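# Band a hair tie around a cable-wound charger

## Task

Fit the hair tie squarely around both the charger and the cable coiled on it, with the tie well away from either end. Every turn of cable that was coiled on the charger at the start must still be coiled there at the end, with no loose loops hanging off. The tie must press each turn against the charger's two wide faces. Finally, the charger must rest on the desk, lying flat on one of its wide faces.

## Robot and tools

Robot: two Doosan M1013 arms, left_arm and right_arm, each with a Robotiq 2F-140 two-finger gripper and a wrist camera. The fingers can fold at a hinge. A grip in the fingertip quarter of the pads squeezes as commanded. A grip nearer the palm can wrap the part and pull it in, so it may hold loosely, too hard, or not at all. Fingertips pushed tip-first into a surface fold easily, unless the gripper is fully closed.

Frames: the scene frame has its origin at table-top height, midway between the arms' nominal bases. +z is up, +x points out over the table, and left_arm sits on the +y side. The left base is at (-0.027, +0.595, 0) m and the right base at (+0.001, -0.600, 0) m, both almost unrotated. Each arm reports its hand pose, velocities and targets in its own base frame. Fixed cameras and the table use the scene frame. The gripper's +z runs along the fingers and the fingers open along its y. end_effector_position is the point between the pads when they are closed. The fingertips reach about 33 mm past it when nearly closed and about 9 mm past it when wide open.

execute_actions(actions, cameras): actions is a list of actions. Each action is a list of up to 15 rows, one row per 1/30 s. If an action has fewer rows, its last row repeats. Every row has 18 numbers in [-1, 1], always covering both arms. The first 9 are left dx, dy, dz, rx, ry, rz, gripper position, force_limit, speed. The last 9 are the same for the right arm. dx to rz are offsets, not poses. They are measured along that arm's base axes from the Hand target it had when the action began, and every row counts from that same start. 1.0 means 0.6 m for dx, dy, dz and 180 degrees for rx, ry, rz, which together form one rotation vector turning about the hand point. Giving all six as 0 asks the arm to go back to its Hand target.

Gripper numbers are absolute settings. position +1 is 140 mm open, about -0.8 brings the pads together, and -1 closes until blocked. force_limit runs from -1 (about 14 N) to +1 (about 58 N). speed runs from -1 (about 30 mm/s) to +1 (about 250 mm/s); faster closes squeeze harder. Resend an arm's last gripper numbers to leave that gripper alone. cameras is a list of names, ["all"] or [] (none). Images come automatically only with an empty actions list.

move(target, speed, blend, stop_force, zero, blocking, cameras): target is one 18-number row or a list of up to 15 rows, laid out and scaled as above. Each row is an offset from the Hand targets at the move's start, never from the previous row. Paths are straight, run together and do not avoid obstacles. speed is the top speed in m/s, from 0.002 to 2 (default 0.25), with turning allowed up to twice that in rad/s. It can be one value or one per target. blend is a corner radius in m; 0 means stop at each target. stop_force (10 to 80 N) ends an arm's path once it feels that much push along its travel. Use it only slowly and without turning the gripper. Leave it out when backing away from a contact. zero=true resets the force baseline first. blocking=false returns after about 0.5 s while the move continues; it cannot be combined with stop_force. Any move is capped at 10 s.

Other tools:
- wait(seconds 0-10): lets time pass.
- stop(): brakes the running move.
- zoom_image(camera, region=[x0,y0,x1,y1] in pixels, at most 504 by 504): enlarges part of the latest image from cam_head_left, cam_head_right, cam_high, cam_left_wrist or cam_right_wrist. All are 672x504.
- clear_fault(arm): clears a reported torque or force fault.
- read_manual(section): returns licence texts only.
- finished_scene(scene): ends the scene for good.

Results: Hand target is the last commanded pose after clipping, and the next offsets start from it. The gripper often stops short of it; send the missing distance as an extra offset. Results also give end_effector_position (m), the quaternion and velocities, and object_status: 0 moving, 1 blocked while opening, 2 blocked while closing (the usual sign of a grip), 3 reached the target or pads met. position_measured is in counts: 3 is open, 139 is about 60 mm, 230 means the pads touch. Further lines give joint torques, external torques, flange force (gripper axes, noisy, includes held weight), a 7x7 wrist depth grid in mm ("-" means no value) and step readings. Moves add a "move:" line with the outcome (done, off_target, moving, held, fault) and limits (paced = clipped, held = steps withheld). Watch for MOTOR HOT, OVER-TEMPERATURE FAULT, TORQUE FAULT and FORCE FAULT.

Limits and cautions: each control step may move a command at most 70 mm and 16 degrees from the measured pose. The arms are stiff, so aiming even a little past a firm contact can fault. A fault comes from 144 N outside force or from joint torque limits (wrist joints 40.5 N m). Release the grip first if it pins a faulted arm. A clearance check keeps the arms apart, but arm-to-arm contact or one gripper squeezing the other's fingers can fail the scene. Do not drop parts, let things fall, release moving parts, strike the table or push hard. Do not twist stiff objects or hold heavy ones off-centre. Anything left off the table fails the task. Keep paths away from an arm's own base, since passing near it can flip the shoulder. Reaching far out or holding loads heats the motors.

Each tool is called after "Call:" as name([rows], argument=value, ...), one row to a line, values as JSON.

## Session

Call:
execute_actions(actions=[])

Call:
zoom_image(camera="cam_high", region=[100, 160, 340, 340])

Scene clock: 0.00 s.
left_arm: end_effector_position=(+0.6052, -0.3173, +0.3528) position_measured=3 object_status=3 end_effector_quat_wxyz=(-0.245, +0.790, +0.430, +0.362) | right_arm: end_effector_position=(+0.4094, +0.6190, +0.3542) position_measured=3 object_status=3 end_effector_quat_wxyz=(-0.521, +0.137, +0.692, +0.481)
Joint positions: left_arm=[-0.894 0.334 1.565 0.807 1.674 -0.418] | right_arm=[0.475 0.449 1.817 1.474 1.692 -1.251]
Joint velocities: within noise
Joint torques (N m): no reading
External joint torques (N m): no reading
Flange force (N): no reading
Wrist depth (mm): cam_left_wrist=[2459 1976 2305 2258 1925 1908 1401 / 1860 1959 698 696 677 1677 - / 659 640 623 605 593 582 1495 / 605 136 552 548 540 516 126 / - 497 508 496 478 470 111 / - 469 459 451 442 437 417 / - 429 417 418 409 399 394] | cam_right_wrist=[- 4165 - - - 623 586 / 3829 4565 - - 740 671 - / 776 1065 1050 824 794 - - / 620 144 857 863 927 - 136 / - 557 726 931 1019 2968 117 / 438 500 586 715 910 2526 - / 398 432 488 575 694 857 -]
Hand target: left_arm +0.6052, -0.3173, +0.3528; -0.245, +0.790, +0.430, +0.362 | right_arm +0.4094, +0.6190, +0.3542; -0.521, +0.137, +0.692, +0.481
Tool commands: left_gripper/position=+1.0 left_gripper/force_limit=+1.0 left_gripper/speed=+1.0 right_gripper/position=+1.0 right_gripper/force_limit=+1.0 right_gripper/speed=+1.0

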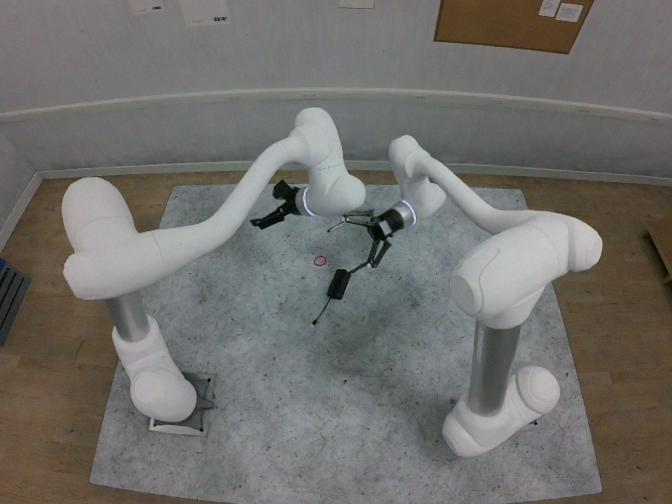

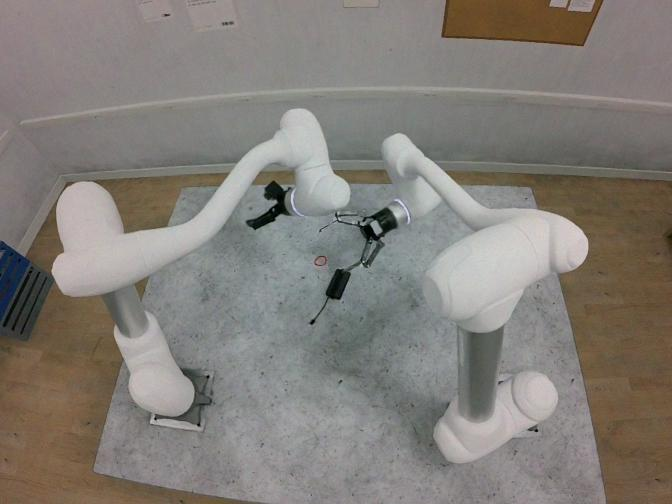

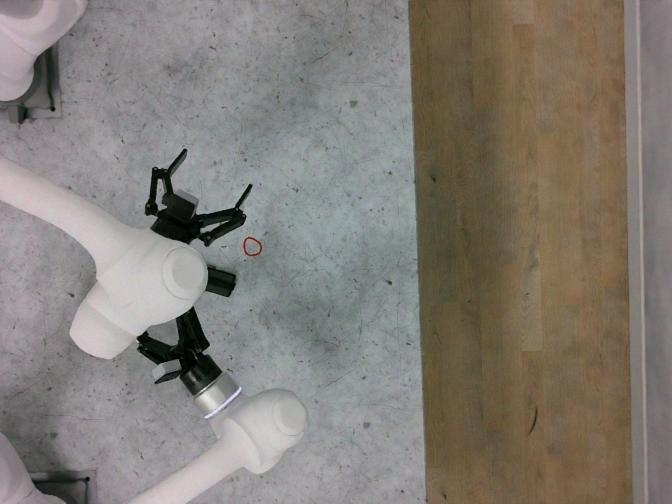

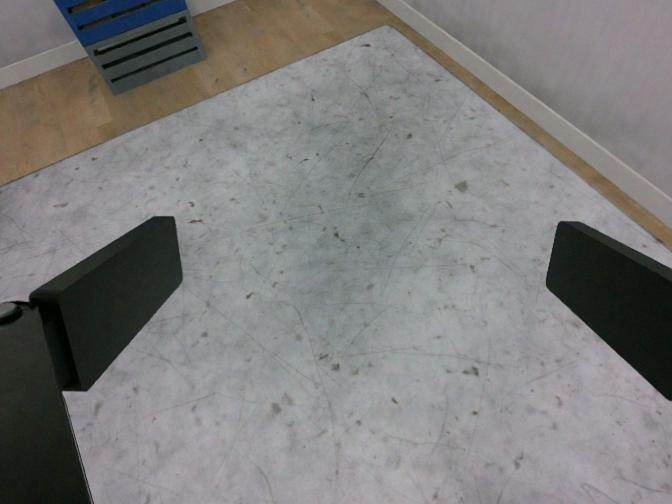

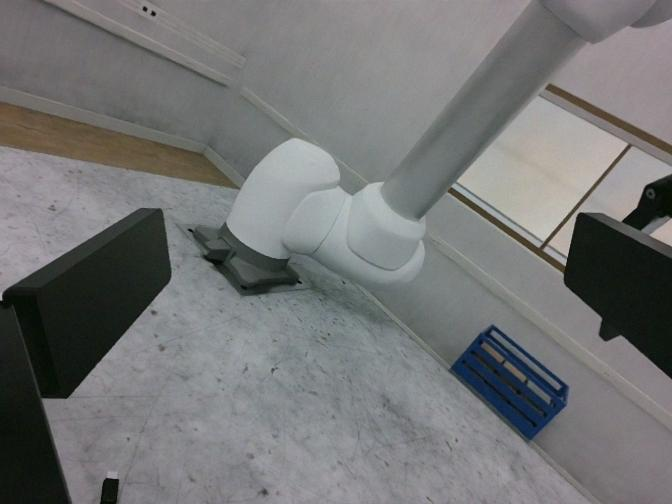

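Scaled by 2.100 from the camera's 672x504 image, which has a finer 960x720 frame.

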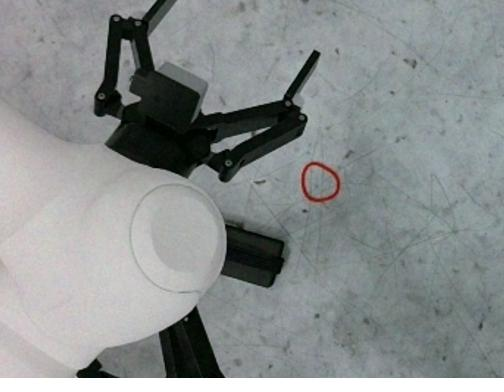

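Call:
move([
  [0,0,0,0,0,0,1,1,1,0.15,-0.5,0.0,-0.057,0.169,-0.195,1,1,1],
  [0.016,-0.26,-0.12,-0.168,0.248,-0.295,1,1,1,0.15,-0.5,0,-0.057,0.169,-0.195,1,1,1],
], speed=0.3, cameras=["all"])

Scene clock: 48.73 s.
left_arm: end_effector_position=(+0.6148, -0.4733, +0.2808) position_measured=3 object_status=3 end_effector_quat_wxyz=(+0.000, +1.000, -0.001, +0.000) | right_arm: end_effector_position=(+0.4994, +0.3190, +0.3542) position_measured=3 object_status=3 end_effector_quat_wxyz=(+0.500, -0.501, -0.500, -0.499)
Joint positions: left_arm=[-0.701 0.377 1.402 0 1.363 0.872] | right_arm=[-0.096 0.187 2.199 1.499 1.636 -0.816]
Joint torques (N m): left_arm=[-2.89 -76.47 -41.7 3.8 0.43 0.13] | right_arm=[0.25 -48.76 -32.3 1.93 1.56 -0.44]
External joint torques (N m): left_arm=[3.08 -3.38 0.33 0.48 -0.47 -0.14] | right_arm=[-0.3 -3 -0.05 0.18 0.46 0.44]
Flange force (N): left_arm=[-2.7 -6.9 0.1] | right_arm=[5.4 -3.9 -0.8]
Wrist depth (mm): cam_left_wrist=[366 366 363 362 363 360 356 / 387 388 385 384 383 384 384 / 411 411 405 411 405 407 402 / 430 135 431 433 422 422 130 / - 469 475 458 471 460 111 / - 500 505 506 500 493 502 / - 541 541 535 546 542 536] | cam_right_wrist=[- - 953 - 468 - - / - - 1120 - 457 - - / 4024 1002 - - 479 - 2327 / - 144 1169 1169 1164 1084 133 / - 719 807 802 807 816 117 / 592 613 621 647 617 626 598 / 523 497 502 503 499 509 504]
Hand target: left_arm +0.6148, -0.4733, +0.2808; +0.000, +1.000, -0.001, +0.000 | right_arm +0.4994, +0.3190, +0.3542; +0.500, -0.501, -0.500, -0.499
Off the commanded pose: left_arm 0.000 m, 0 deg | right_arm 0.000 m, 0 deg.
move: done

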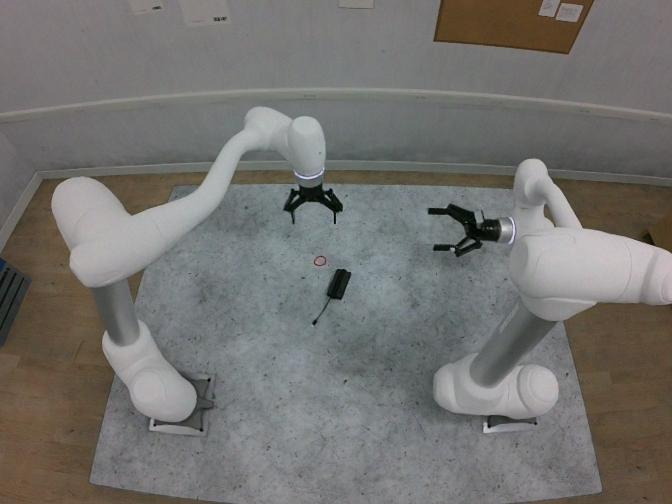

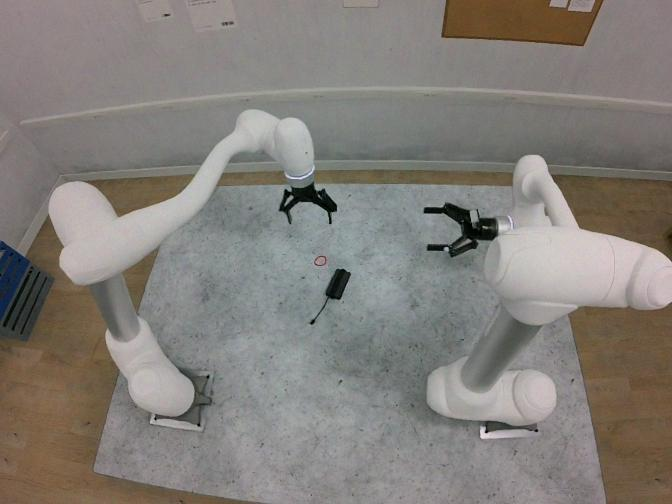

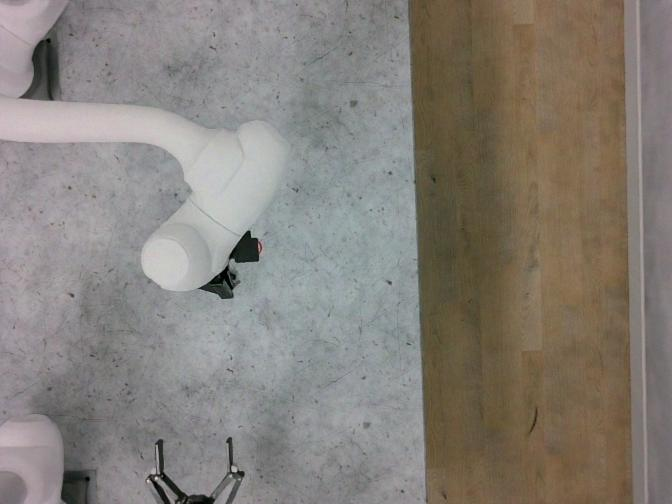

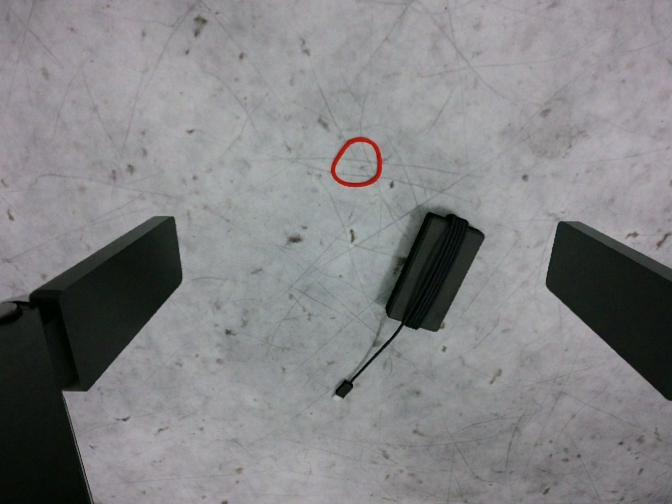

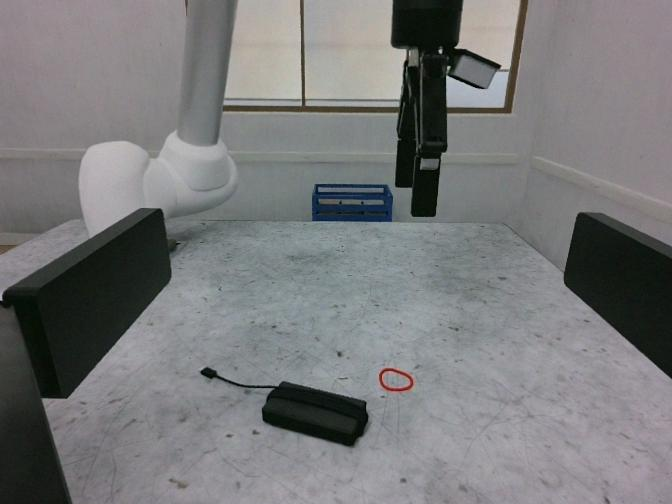

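Call:
move([
  [0,-0.0495,-0.3,0,0,0,-0.45,-1,0,0,0,0,0,0,0,1,1,1],
], speed=0.2, cameras=["cam_left_wrist"])

Scene clock: 56.60 s.
left_arm: end_effector_position=(+0.6148, -0.5030, +0.1009) position_measured=186 object_status=3 end_effector_quat_wxyz=(+0.000, +1.000, -0.001, +0.000) | right_arm: end_effector_position=(+0.4994, +0.3190, +0.3542) position_measured=3 object_status=3 end_effector_quat_wxyz=(+0.500, -0.501, -0.500, -0.499)
Joint positions: left_arm=[-0.729 0.505 1.554 0 1.083 0.843] | right_arm=[-0.096 0.187 2.199 1.499 1.636 -0.816]
Joint torques (N m): left_arm=[-2.84 -84.94 -37.39 3.36 0.6 0.32] | right_arm=[0.37 -48.63 -32.28 1.89 1.56 -0.43]
External joint torques (N m): left_arm=[2.78 -2.88 0.11 0.49 -0.63 -0.32] | right_arm=[-0.32 -3.01 0.05 0.2 0.45 0.44]
Flange force (N): left_arm=[-1.8 -5.4 -1.1] | right_arm=[5.4 -4.1 -0.8]
Wrist depth (mm): cam_left_wrist=[206 206 206 205 205 205 204 / 220 219 218 218 218 216 216 / 236 232 232 232 231 229 230 / 248 249 241 242 148 245 245 / 263 - 94 265 - - 260 / - - - 285 - - - / - - - 309 - - -] | cam_right_wrist=[- - 965 - 422 494 - / - - 1069 - 455 - 2895 / 5790 1028 1147 - 492 - 2240 / - 144 1175 1175 997 1164 133 / - 711 810 816 766 819 117 / 591 618 618 647 628 631 599 / 522 501 500 502 506 504 509]
Hand target: left_arm +0.6148, -0.5030, +0.1008; +0.000, +1.000, -0.001, +0.000 | right_arm +0.4994, +0.3190, +0.3542; +0.500, -0.501, -0.500, -0.499
Off the commanded pose: left_arm 0.000 m, 0 deg | right_arm 0.000 m, 0 deg.
move: done
Images, in order (width x height): cam_left_wrist 672x504.

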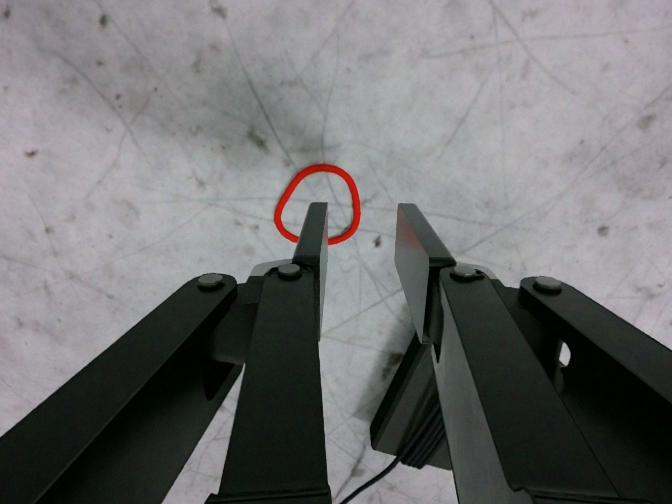

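Call:
move([
  [0,0,-0.1097,0,0,0,-0.45,-1,-1,0,0,0,0,0,0,1,1,1],
  [0,0,-0.1097,0,0,0,-1,-1,-1,0,0,0,0,0,0,1,1,1],
], speed=0.08, cameras=["cam_left_wrist"])

Scene clock: 64.87 s.
left_arm: end_effector_position=(+0.6148, -0.5030, +0.0350) position_measured=225 object_status=2 end_effector_quat_wxyz=(+0.000, +1.000, -0.001, +0.000) | right_arm: end_effector_position=(+0.4994, +0.3190, +0.3542) position_measured=3 object_status=3 end_effector_quat_wxyz=(+0.500, -0.501, -0.500, -0.499)
Joint positions: left_arm=[-0.729 0.559 1.601 0 0.982 0.843] | right_arm=[-0.096 0.187 2.199 1.499 1.636 -0.816]
Joint torques (N m): left_arm=[-3.05 -86.2 -35.38 3.12 0.48 0.33] | right_arm=[0.38 -48.6 -32.21 1.91 1.53 -0.42]
External joint torques (N m): left_arm=[3.02 -4.45 0.09 0.52 -0.53 -0.33] | right_arm=[-0.31 -3.49 -0.06 0.18 0.49 0.42]
Flange force (N): left_arm=[-2.9 -6.8 -3.1] | right_arm=[6.1 -4.6 -0.9]
Wrist depth (mm): cam_left_wrist=[150 149 147 150 147 147 145 / 158 158 156 156 156 157 155 / 168 165 167 165 166 165 163 / 179 179 176 173 173 176 176 / 192 187 - - - 95 188 / - - - - - - - / - - - - - - -] | cam_right_wrist=[- - 879 601 429 4748 2422 / - - 1046 - 452 547 - / 3491 1037 1032 - 476 - 2473 / - 144 1152 1164 537 1099 132 / - 719 810 813 778 819 117 / 589 617 618 620 621 623 601 / 521 496 503 500 503 505 509]
Hand target: left_arm +0.6148, -0.5030, +0.0350; +0.000, +1.000, -0.001, +0.000 | right_arm +0.4994, +0.3190, +0.3542; +0.500, -0.501, -0.500, -0.499
Off the commanded pose: left_arm 0.000 m, 0 deg | right_arm 0.000 m, 0 deg.
move: done
Images, in order (width x height): cam_left_wrist 672x504.

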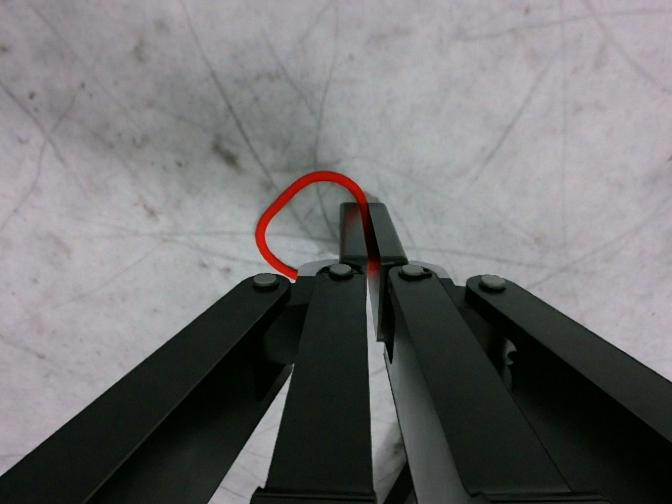

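Call:
move([
  [0,0,0.25,0,0,0,-1,-1,-1,0,0,0,0,0,0,-1,-1,0],
  [-0.208,0.097,0.475,-0.5,0,0,-1,-1,-1,-0.069,0.4,-0.1,0,0.5,0,-1,-1,0],
], speed=0.2, blend=[0.03,0], cameras=["all"])

Scene clock: 79.23 s.
left_arm: end_effector_position=(+0.4901, -0.4447, +0.3200) position_measured=225 object_status=2 end_effector_quat_wxyz=(+0.707, +0.707, -0.001, +0.001) | right_arm: end_effector_position=(+0.4580, +0.5590, +0.2942) position_measured=233 object_status=3 end_effector_quat_wxyz=(+0.707, -0.707, +0.000, +0.001)
Joint positions: left_arm=[-0.294 0.243 2.217 -1.801 1.387 2.483] | right_arm=[0.391 0.296 2.215 1.891 1.345 0.595]
Joint torques (N m): left_arm=[-2.75 -47.31 -24.55 -2.54 2.5 0.5] | right_arm=[0.85 -57.13 -29.71 0.58 1.92 -0.65]
External joint torques (N m): left_arm=[2.84 -2.09 0.5 0.25 -0.3 -0.45] | right_arm=[-0.88 -3.94 -0.24 0.15 0.44 0.6]
Flange force (N): left_arm=[-1.5 4.2 -6.3] | right_arm=[-2.8 -7.4 -3.8]
Wrist depth (mm): cam_left_wrist=[429 605 1054 3570 540 - - / 431 615 896 544 589 - - / 439 618 950 350 679 - - / 435 625 934 - 694 728 - / 437 545 - - - 95 689 / - - - - - - - / - - - - - - -] | cam_right_wrist=[- 3597 - 3441 3297 719 477 / - 3208 - 473 2860 722 474 / - - - 298 682 717 475 / - 802 740 109 673 669 473 / - 799 78 78 89 83 429 / - - - - - 75 - / - - - - - - -]
Hand target: left_arm +0.4900, -0.4448, +0.3200; +0.707, +0.707, -0.001, +0.001 | right_arm +0.4580, +0.5590, +0.2942; +0.707, -0.707, +0.000, +0.001
Off the commanded pose: left_arm 0.000 m, 0 deg | right_arm 0.000 m, 0 deg.
move: done; blend cut to 0 m at target 1

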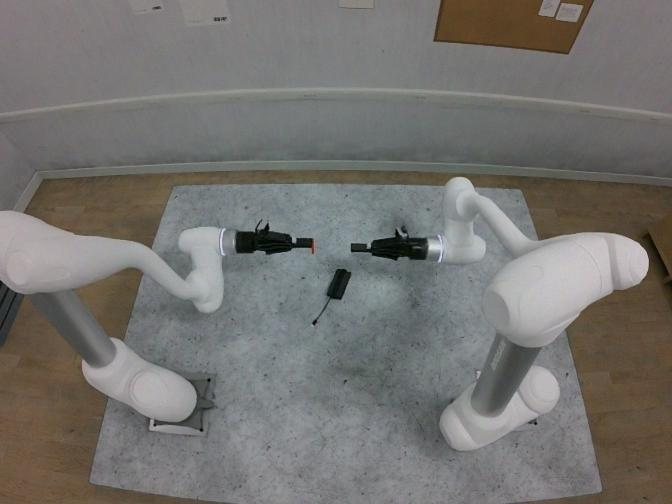

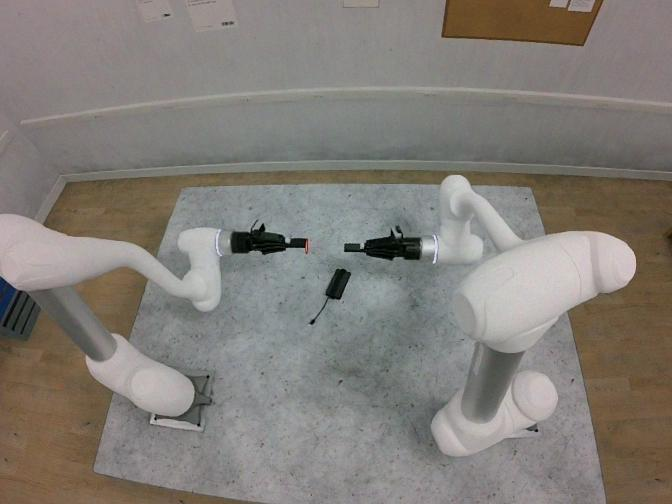

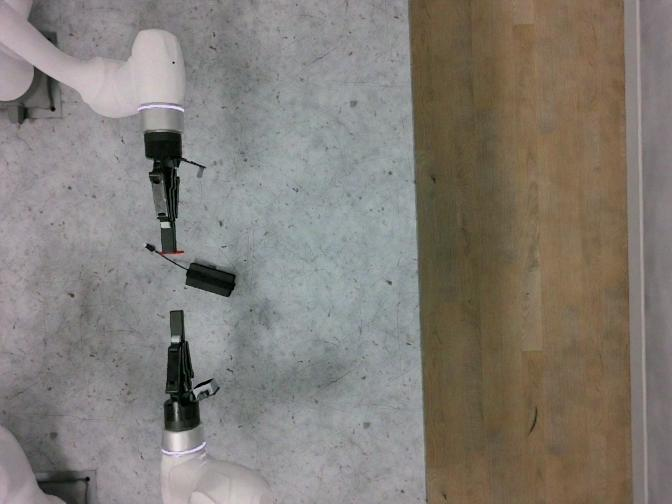

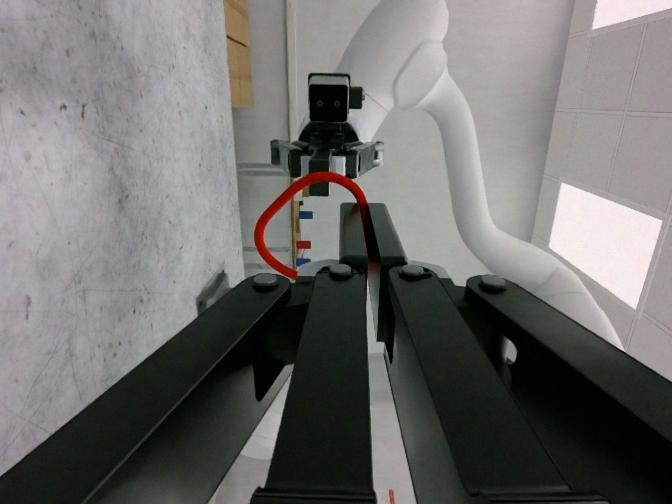

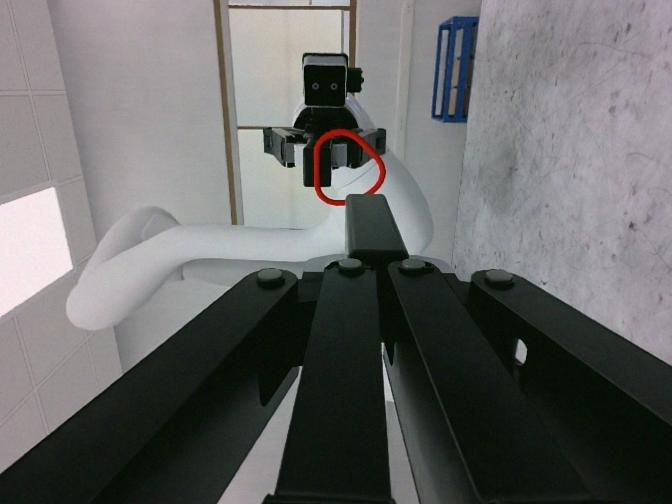

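Call:
move([
  [0,0,0,0,0,0,-1,-1,-1,0.005,0.175,0,0,0,0,-1,-1,-1],
], speed=0.15, cameras=["cam_left_wrist","cam_right_wrist"])

Scene clock: 86.70 s.
left_arm: end_effector_position=(+0.4900, -0.4448, +0.3200) position_measured=225 object_status=2 end_effector_quat_wxyz=(+0.707, +0.707, -0.001, +0.001) | right_arm: end_effector_position=(+0.4610, +0.6639, +0.2942) position_measured=233 object_status=3 end_effector_quat_wxyz=(+0.707, -0.707, +0.000, +0.001)
Joint positions: left_arm=[-0.294 0.243 2.217 -1.802 1.387 2.483] | right_arm=[0.562 0.363 2.109 2.028 1.235 0.593]
Joint torques (N m): left_arm=[-2.88 -47.39 -24.37 -2.49 2.7 0.4] | right_arm=[0.56 -64.82 -30.87 0.27 1.85 -0.46]
External joint torques (N m): left_arm=[2.81 -1.99 0.14 0.18 -0.49 -0.35] | right_arm=[-0.78 -3.97 -0.44 0.03 0.5 0.41]
Flange force (N): left_arm=[-0.9 4.1 -5.7] | right_arm=[-1.9 -6.4 -3.9]
Wrist depth (mm): cam_left_wrist=[432 615 1044 457 437 - 2213 / 434 601 900 455 492 2667 2766 / 435 618 865 250 575 - 2406 / 444 615 942 - 102 689 2088 / 438 545 - - - - 2432 / - - - - - - - / - - - - - - -] | cam_right_wrist=[- - - - 3124 730 480 / - - - 419 3597 733 480 / - 3892 307 194 569 733 475 / - 678 638 118 544 669 471 / 704 673 78 78 89 83 429 / - - - - - 75 - / - - - - - - -]
Hand target: left_arm +0.4900, -0.4448, +0.3200; +0.707, +0.707, -0.001, +0.001 | right_arm +0.4610, +0.6640, +0.2942; +0.707, -0.707, +0.000, +0.001
Off the commanded pose: left_arm 0.000 m, 0 deg | right_arm 0.000 m, 0 deg.
move: done
Images, in order (width x height): cam_left_wrist 672x504, cam_right_wrist 672x504.

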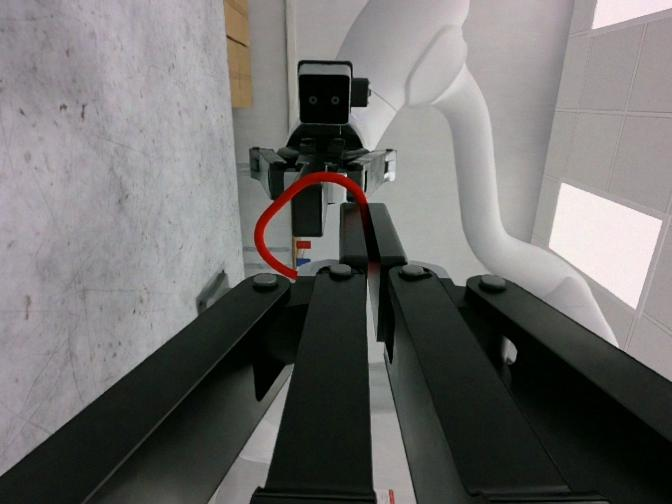

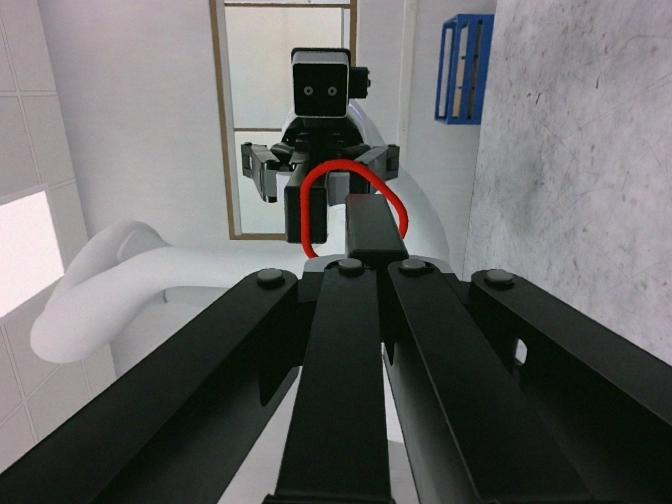

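Call:
move([
  [0,0,0,0,0,0,-1,-1,-1,0,0.077,0,0,0,0,-1,-1,-1],
], speed=0.05, cameras=["cam_left_wrist","cam_right_wrist","cam_high"])

Call:
zoom_image(camera="cam_high", region=[120, 200, 240, 320])

Scene clock: 93.50 s.
left_arm: end_effector_position=(+0.4900, -0.4448, +0.3200) position_measured=225 object_status=2 end_effector_quat_wxyz=(+0.707, +0.707, -0.001, +0.001) | right_arm: end_effector_position=(+0.4610, +0.7101, +0.2942) position_measured=233 object_status=3 end_effector_quat_wxyz=(+0.707, -0.707, +0.000, +0.001)
Joint positions: left_arm=[-0.294 0.243 2.217 -1.802 1.387 2.483] | right_arm=[0.628 0.396 2.054 2.079 1.188 0.592]
Joint torques (N m): left_arm=[-2.7 -47.22 -24.51 -2.53 2.72 0.37] | right_arm=[0.11 -70.73 -31.38 0.14 1.82 -0.49]
External joint torques (N m): left_arm=[2.81 -2.17 0.35 0.23 -0.51 -0.32] | right_arm=[0.06 -2.12 -0.64 -0.08 0.55 0.44]
Flange force (N): left_arm=[-1.5 4.2 -5.9] | right_arm=[-0.4 -3.6 -1.3]
Wrist depth (mm): cam_left_wrist=[452 615 2432 420 401 - 2874 / 436 610 938 414 445 - - / 438 615 848 234 557 3458 - / 438 620 845 145 3570 661 2354 / 419 546 - - - 95 - / - - - - - - - / - - - - - - -] | cam_right_wrist=[- - - - 2931 722 480 / - - - 375 3441 726 481 / 3124 3165 - 206 484 726 478 / - 635 150 131 490 669 472 / 652 612 78 78 89 83 429 / - - - - - 75 - / - - - - - - -]
Hand target: left_arm +0.4900, -0.4448, +0.3200; +0.707, +0.707, -0.001, +0.001 | right_arm +0.4610, +0.7102, +0.2942; +0.707, -0.707, +0.000, +0.001
Off the commanded pose: left_arm 0.000 m, 0 deg | right_arm 0.000 m, 0 deg.
move: done
Images, in order (width x height): cam_high 672x504, cam_left_wrist 672x504, cam_right_wrist 672x504.

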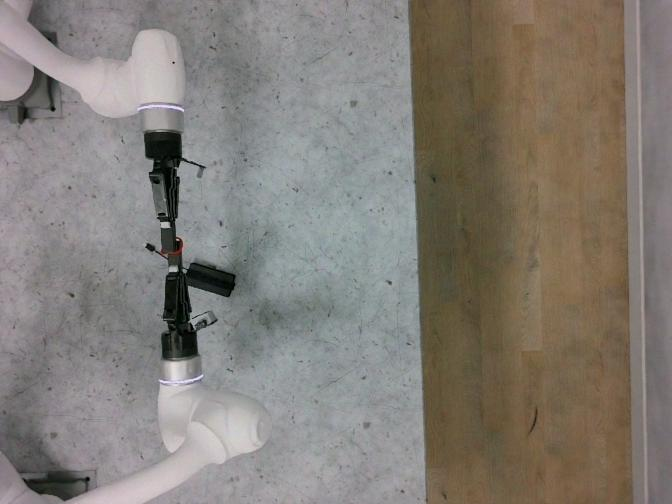

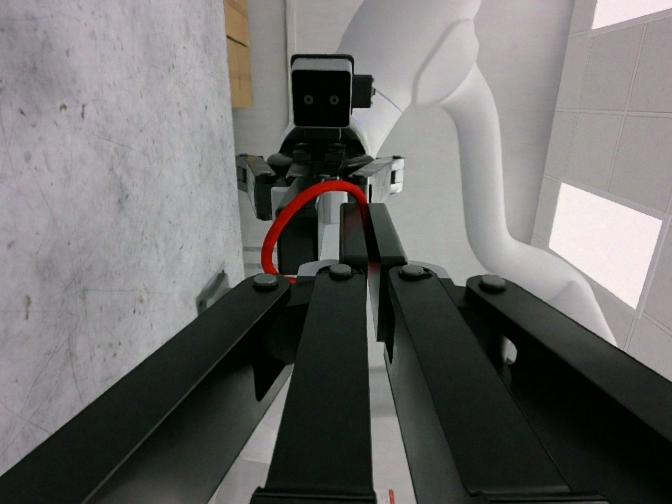

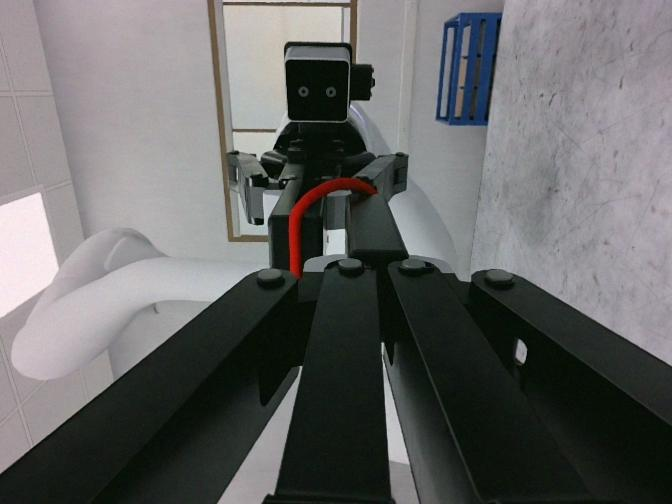

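Scaled by 4.200 from the camera's 672x504 image, which has a finer 960x720 frame.

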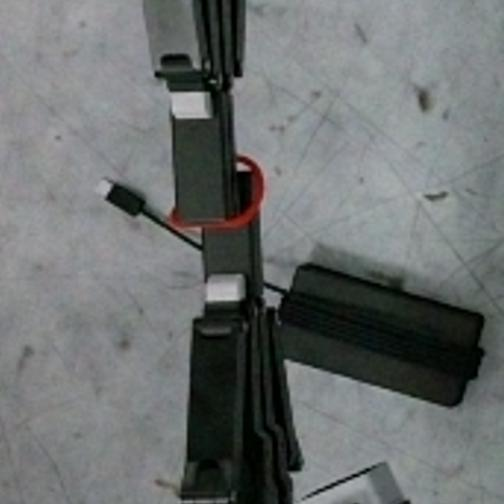

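Call:
move([
  [0,0,0,0,0,0,-1,-1,-1,0,-0.085,0,0,0,0,-1,-1,-1],
  [0,0,0,0,0,0,-1,-1,-1,-0.016,-0.085,0.005,0,0,0,-1,-1,-1],
], speed=0.05, cameras=["cam_left_wrist","cam_right_wrist","cam_high"])

Call:
zoom_image(camera="cam_high", region=[120, 200, 240, 320])

Call:
zoom_image(camera="cam_right_wrist", region=[250, 110, 460, 280])

Scene clock: 131.67 s.
left_arm: end_effector_position=(+0.4900, -0.4448, +0.3200) position_measured=225 object_status=2 end_effector_quat_wxyz=(+0.707, +0.707, -0.001, +0.001) | right_arm: end_effector_position=(+0.4515, +0.6592, +0.2971) position_measured=233 object_status=3 end_effector_quat_wxyz=(+0.707, -0.707, +0.000, +0.001)
Joint positions: left_arm=[-0.294 0.243 2.217 -1.802 1.387 2.483] | right_arm=[0.564 0.346 2.127 2.03 1.235 0.59]
Joint torques (N m): left_arm=[-2.75 -47.24 -24.47 -2.49 2.71 0.36] | right_arm=[-0.09 -64.12 -31.54 0.26 1.93 -0.47]
External joint torques (N m): left_arm=[2.67 -2.12 0.29 0.19 -0.5 -0.32] | right_arm=[0.05 -3.35 0.15 0.01 0.44 0.42]
Flange force (N): left_arm=[-1.4 4.2 -5.6] | right_arm=[-3.0 -5.3 -2.8]
Wrist depth (mm): cam_left_wrist=[429 610 1049 456 439 3074 - / 435 615 865 465 497 - 2330 / 437 620 835 298 595 - - / 437 623 950 - 102 733 - / 440 546 - - - - - / - - - - - - - / - - - - - - -] | cam_right_wrist=[- - - 3391 3044 737 485 / - - - 378 2895 740 526 / - - - 195 544 730 497 / - 674 656 109 546 673 476 / 735 676 78 78 89 83 434 / - - - - - 75 - / - - - - - - -]
Hand target: left_arm +0.4900, -0.4448, +0.3200; +0.707, +0.707, -0.001, +0.001 | right_arm +0.4514, +0.6592, +0.2972; +0.707, -0.707, +0.000, +0.001
Off the commanded pose: left_arm 0.000 m, 0 deg | right_arm 0.000 m, 0 deg.
move: done
Images, in order (width x height): cam_high 672x504, cam_left_wrist 672x504, cam_right_wrist 672x504.

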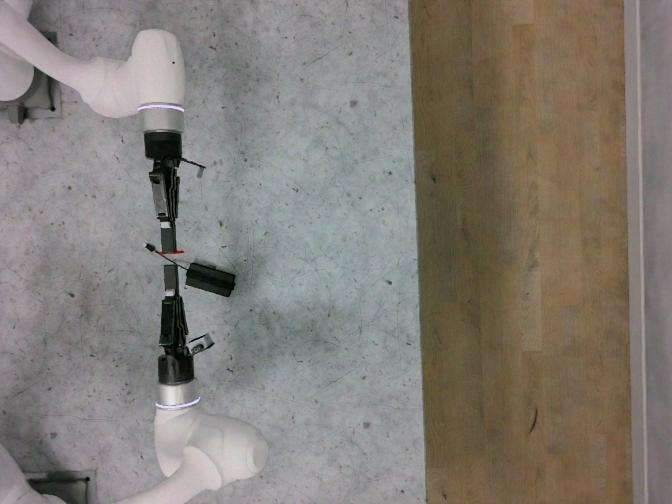

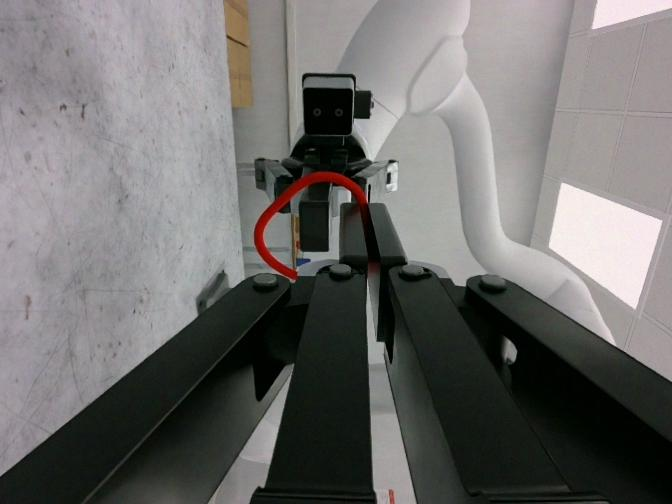

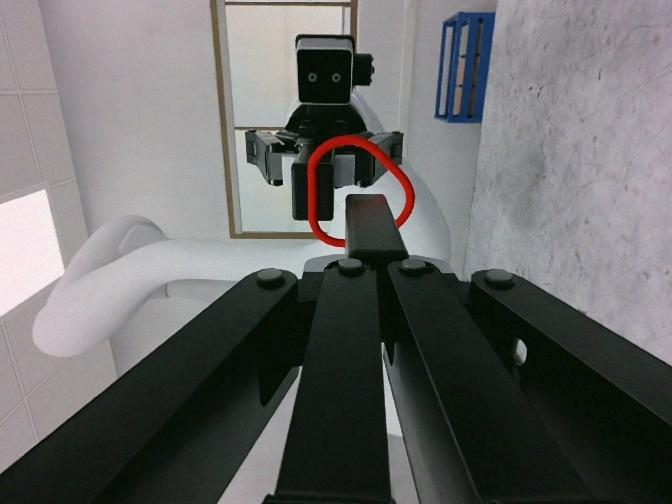

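Scaled by 4.200 from the camera's 672x504 image, which has a finer 960x720 frame.

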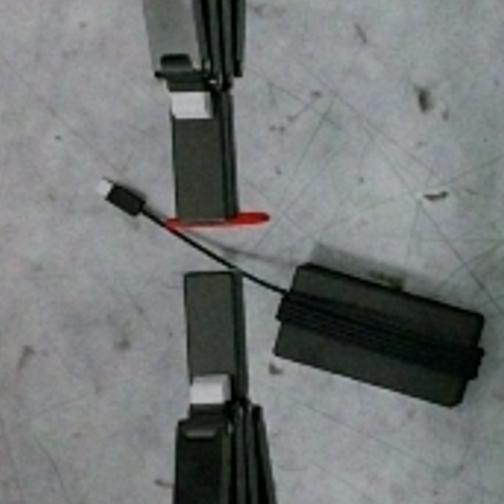

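Scaled by 2.400 from the camera's 672x504 image, which has a finer 960x720 frame.

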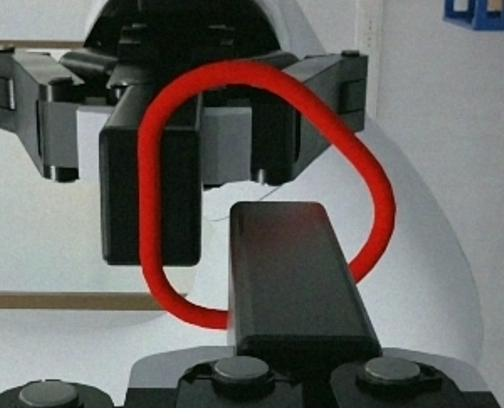

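Call:
move([
  [0,0,0,0,0,0,-1,-1,-1,0.0015,0,-0.006,0,0,0,-1,-1,-1],
  [0,0,0,0,0,0,-1,-1,-1,0.0015,0.083,-0.006,0,0,0,-1,-1,-1],
], speed=0.05, cameras=["cam_left_wrist","cam_right_wrist","cam_high"])

Call:
zoom_image(camera="cam_high", region=[120, 200, 240, 320])

Call:
zoom_image(camera="cam_right_wrist", region=[250, 110, 460, 280])

Scene clock: 148.17 s.
left_arm: end_effector_position=(+0.4900, -0.4448, +0.3200) position_measured=225 object_status=2 end_effector_quat_wxyz=(+0.707, +0.707, -0.001, +0.001) | right_arm: end_effector_position=(+0.4523, +0.7089, +0.2936) position_measured=233 object_status=3 end_effector_quat_wxyz=(+0.707, -0.707, +0.000, +0.001)
Joint positions: left_arm=[-0.294 0.243 2.217 -1.802 1.387 2.483] | right_arm=[0.635 0.388 2.069 2.088 1.188 0.583]
Joint torques (N m): left_arm=[-3.12 -47.21 -24.72 -2.57 2.71 0.38] | right_arm=[-0.46 -68.23 -31.48 -0.1 1.81 -0.52]
External joint torques (N m): left_arm=[3.05 -2.2 0.27 0.24 -0.49 -0.33] | right_arm=[0.33 -3.46 -0.27 0.15 0.56 0.47]
Flange force (N): left_arm=[-1.2 4.3 -6.4] | right_arm=[-2.6 -5.3 -2.2]
Wrist depth (mm): cam_left_wrist=[433 603 946 419 402 3628 2732 / 438 611 992 418 441 2802 - / 438 618 851 254 - 553 - / 441 618 855 - 116 663 2912 / 440 549 - - - 95 726 / - - - - - - - / - - - - - - -] | cam_right_wrist=[- - - - 2240 717 477 / 5652 - - 332 3083 722 481 / - - 243 166 475 713 469 / 771 621 151 120 495 663 472 / 658 617 78 78 89 83 431 / - - - - - 75 - / - - - - - - -]
Hand target: left_arm +0.4900, -0.4448, +0.3200; +0.707, +0.707, -0.001, +0.001 | right_arm +0.4523, +0.7090, +0.2936; +0.707, -0.707, +0.000, +0.001
Off the commanded pose: left_arm 0.000 m, 0 deg | right_arm 0.000 m, 0 deg.
move: done
Images, in order (width x height): cam_high 672x504, cam_left_wrist 672x504, cam_right_wrist 672x504.

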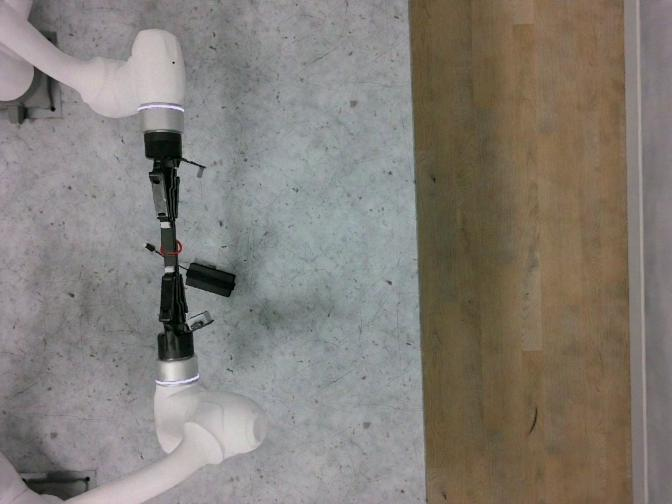

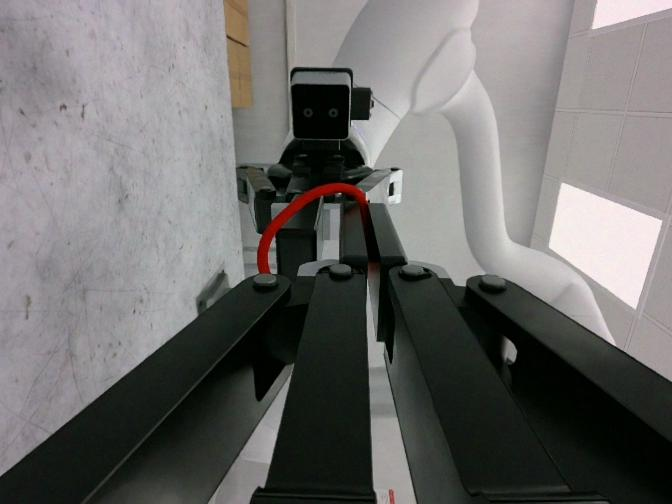

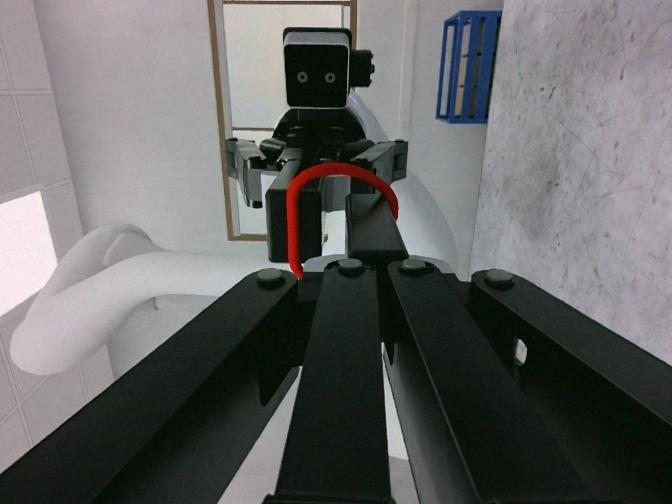

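Scaled by 4.200 from the camera's 672x504 image, which has a finer 960x720 frame.

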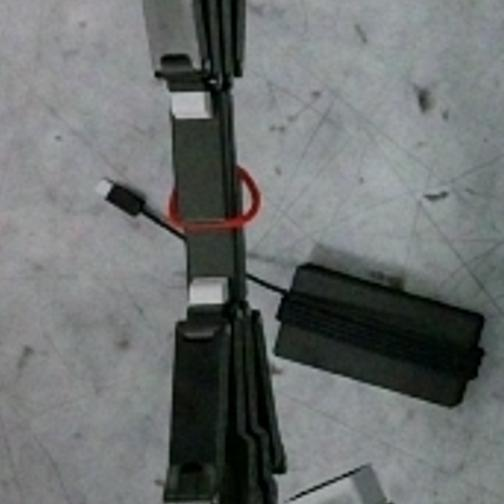

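Scaled by 2.400 from the camera's 672x504 image, which has a finer 960x720 frame.

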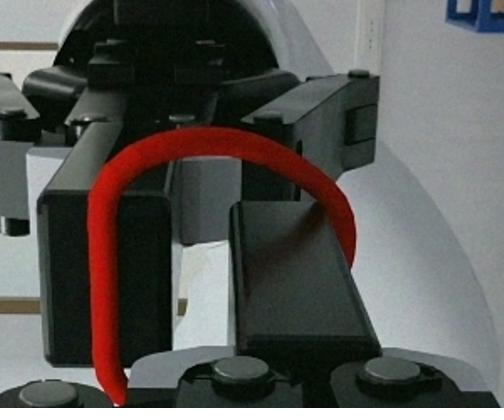

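Call:
move([
  [0,0,0,0,0,0,-1,-1,-1,0,-0.085,0,0,0,0,-1,-1,-1],
  [0,0,0,0,0,0,-1,-1,-1,0.0075,-0.085,0.006,0,0,0,-1,-1,-1],
  [0,0,0,0,0,0,-1,-1,-1,0.0075,-0.035,0.006,0,0,0,-1,-1,-1],
], speed=0.05, cameras=["cam_left_wrist","cam_right_wrist","cam_high"])

Call:
zoom_image(camera="cam_high", region=[120, 200, 240, 320])

Call:
zoom_image(camera="cam_right_wrist", region=[250, 110, 460, 280])

Call:
zoom_image(camera="cam_left_wrist", region=[220, 140, 420, 300])

Scene clock: 169.67 s.
left_arm: end_effector_position=(+0.4900, -0.4448, +0.3200) position_measured=225 object_status=2 end_effector_quat_wxyz=(+0.707, +0.707, -0.001, +0.001) | right_arm: end_effector_position=(+0.4568, +0.6880, +0.2972) position_measured=233 object_status=3 end_effector_quat_wxyz=(+0.707, -0.707, +0.000, +0.001)
Joint positions: left_arm=[-0.294 0.243 2.217 -1.802 1.387 2.483] | right_arm=[0.601 0.371 2.086 2.058 1.207 0.594]
Joint torques (N m): left_arm=[-2.91 -47.06 -24.47 -2.51 2.66 0.33] | right_arm=[1.4 -66.25 -31.75 0.01 1.89 -0.45]
External joint torques (N m): left_arm=[3.02 -2.35 0.33 0.22 -0.45 -0.28] | right_arm=[-1.48 -3.36 0.17 0.14 0.45 0.4]
Flange force (N): left_arm=[-1.6 4.4 -6.4] | right_arm=[-1.6 -5.0 -5.0]
Wrist depth (mm): cam_left_wrist=[452 608 2802 448 419 3303 - / 436 705 915 441 470 3405 - / 437 611 851 275 540 595 2380 / 439 622 930 168 116 679 1615 / 439 546 - - - 95 2515 / - - - - - - - / - - - - - - -] | cam_right_wrist=[- - - - 3441 737 481 / - 3165 3441 352 2826 735 476 / - - 276 184 508 730 476 / - 654 636 118 516 674 476 / 684 642 78 78 89 83 437 / - - - - - 75 - / - - - - - - -]
Hand target: left_arm +0.4900, -0.4448, +0.3200; +0.707, +0.707, -0.001, +0.001 | right_arm +0.4568, +0.6880, +0.2972; +0.707, -0.707, +0.000, +0.001
Off the commanded pose: left_arm 0.000 m, 0 deg | right_arm 0.000 m, 0 deg.
move: done
Images, in order (width x height): cam_high 672x504, cam_left_wrist 672x504, cam_right_wrist 672x504.

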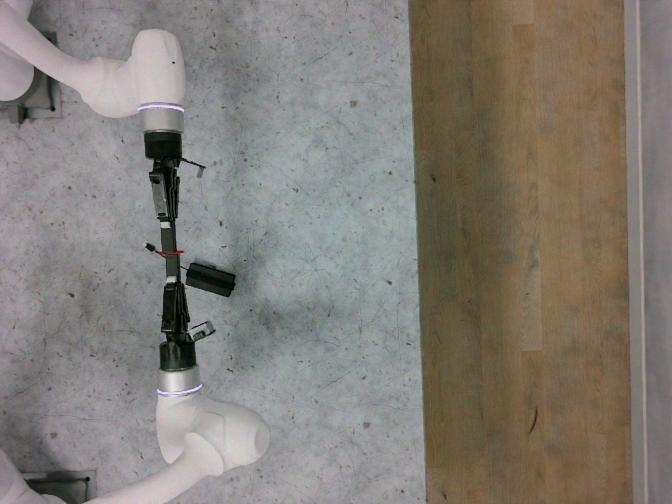

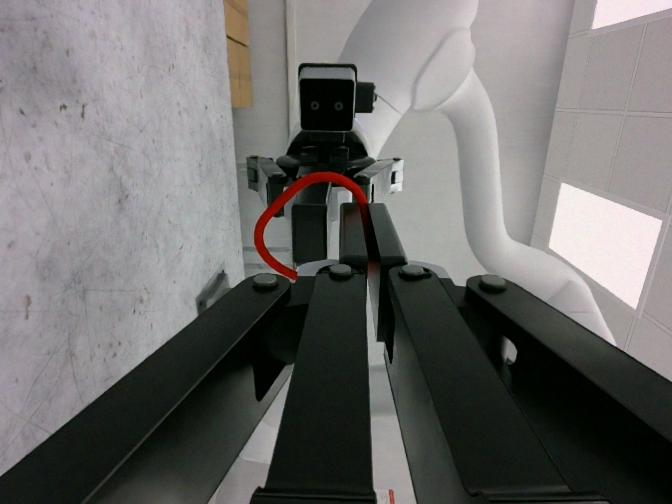

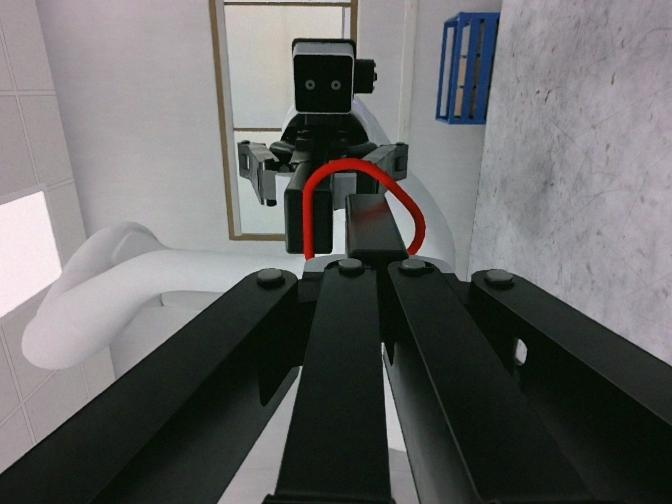

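Scaled by 4.200 from the camera's 672x504 image, which has a finer 960x720 frame.

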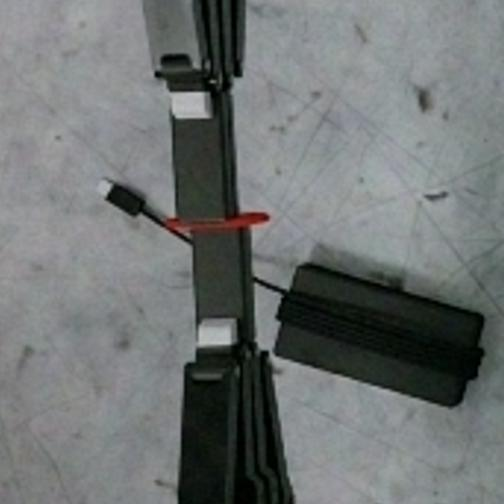

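Scaled by 2.400 from the camera's 672x504 image, which has a finer 960x720 frame.

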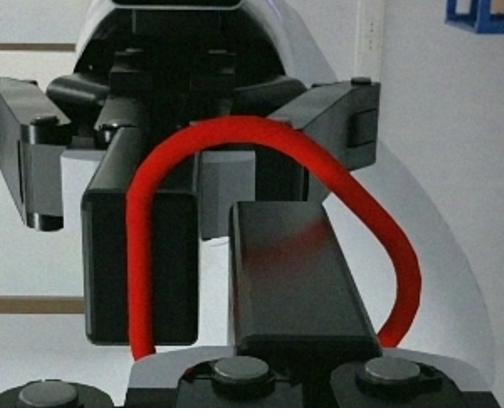

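Scaled by 2.520 from the camera's 672x504 image, which has a finer 960x720 frame.

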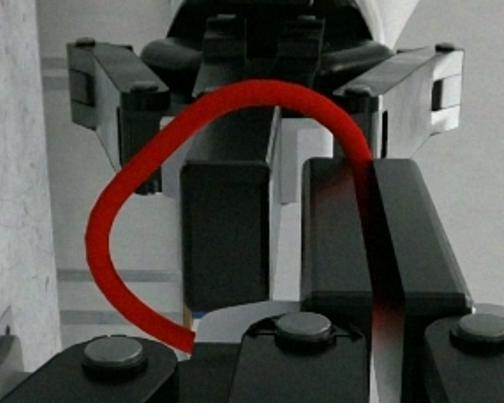

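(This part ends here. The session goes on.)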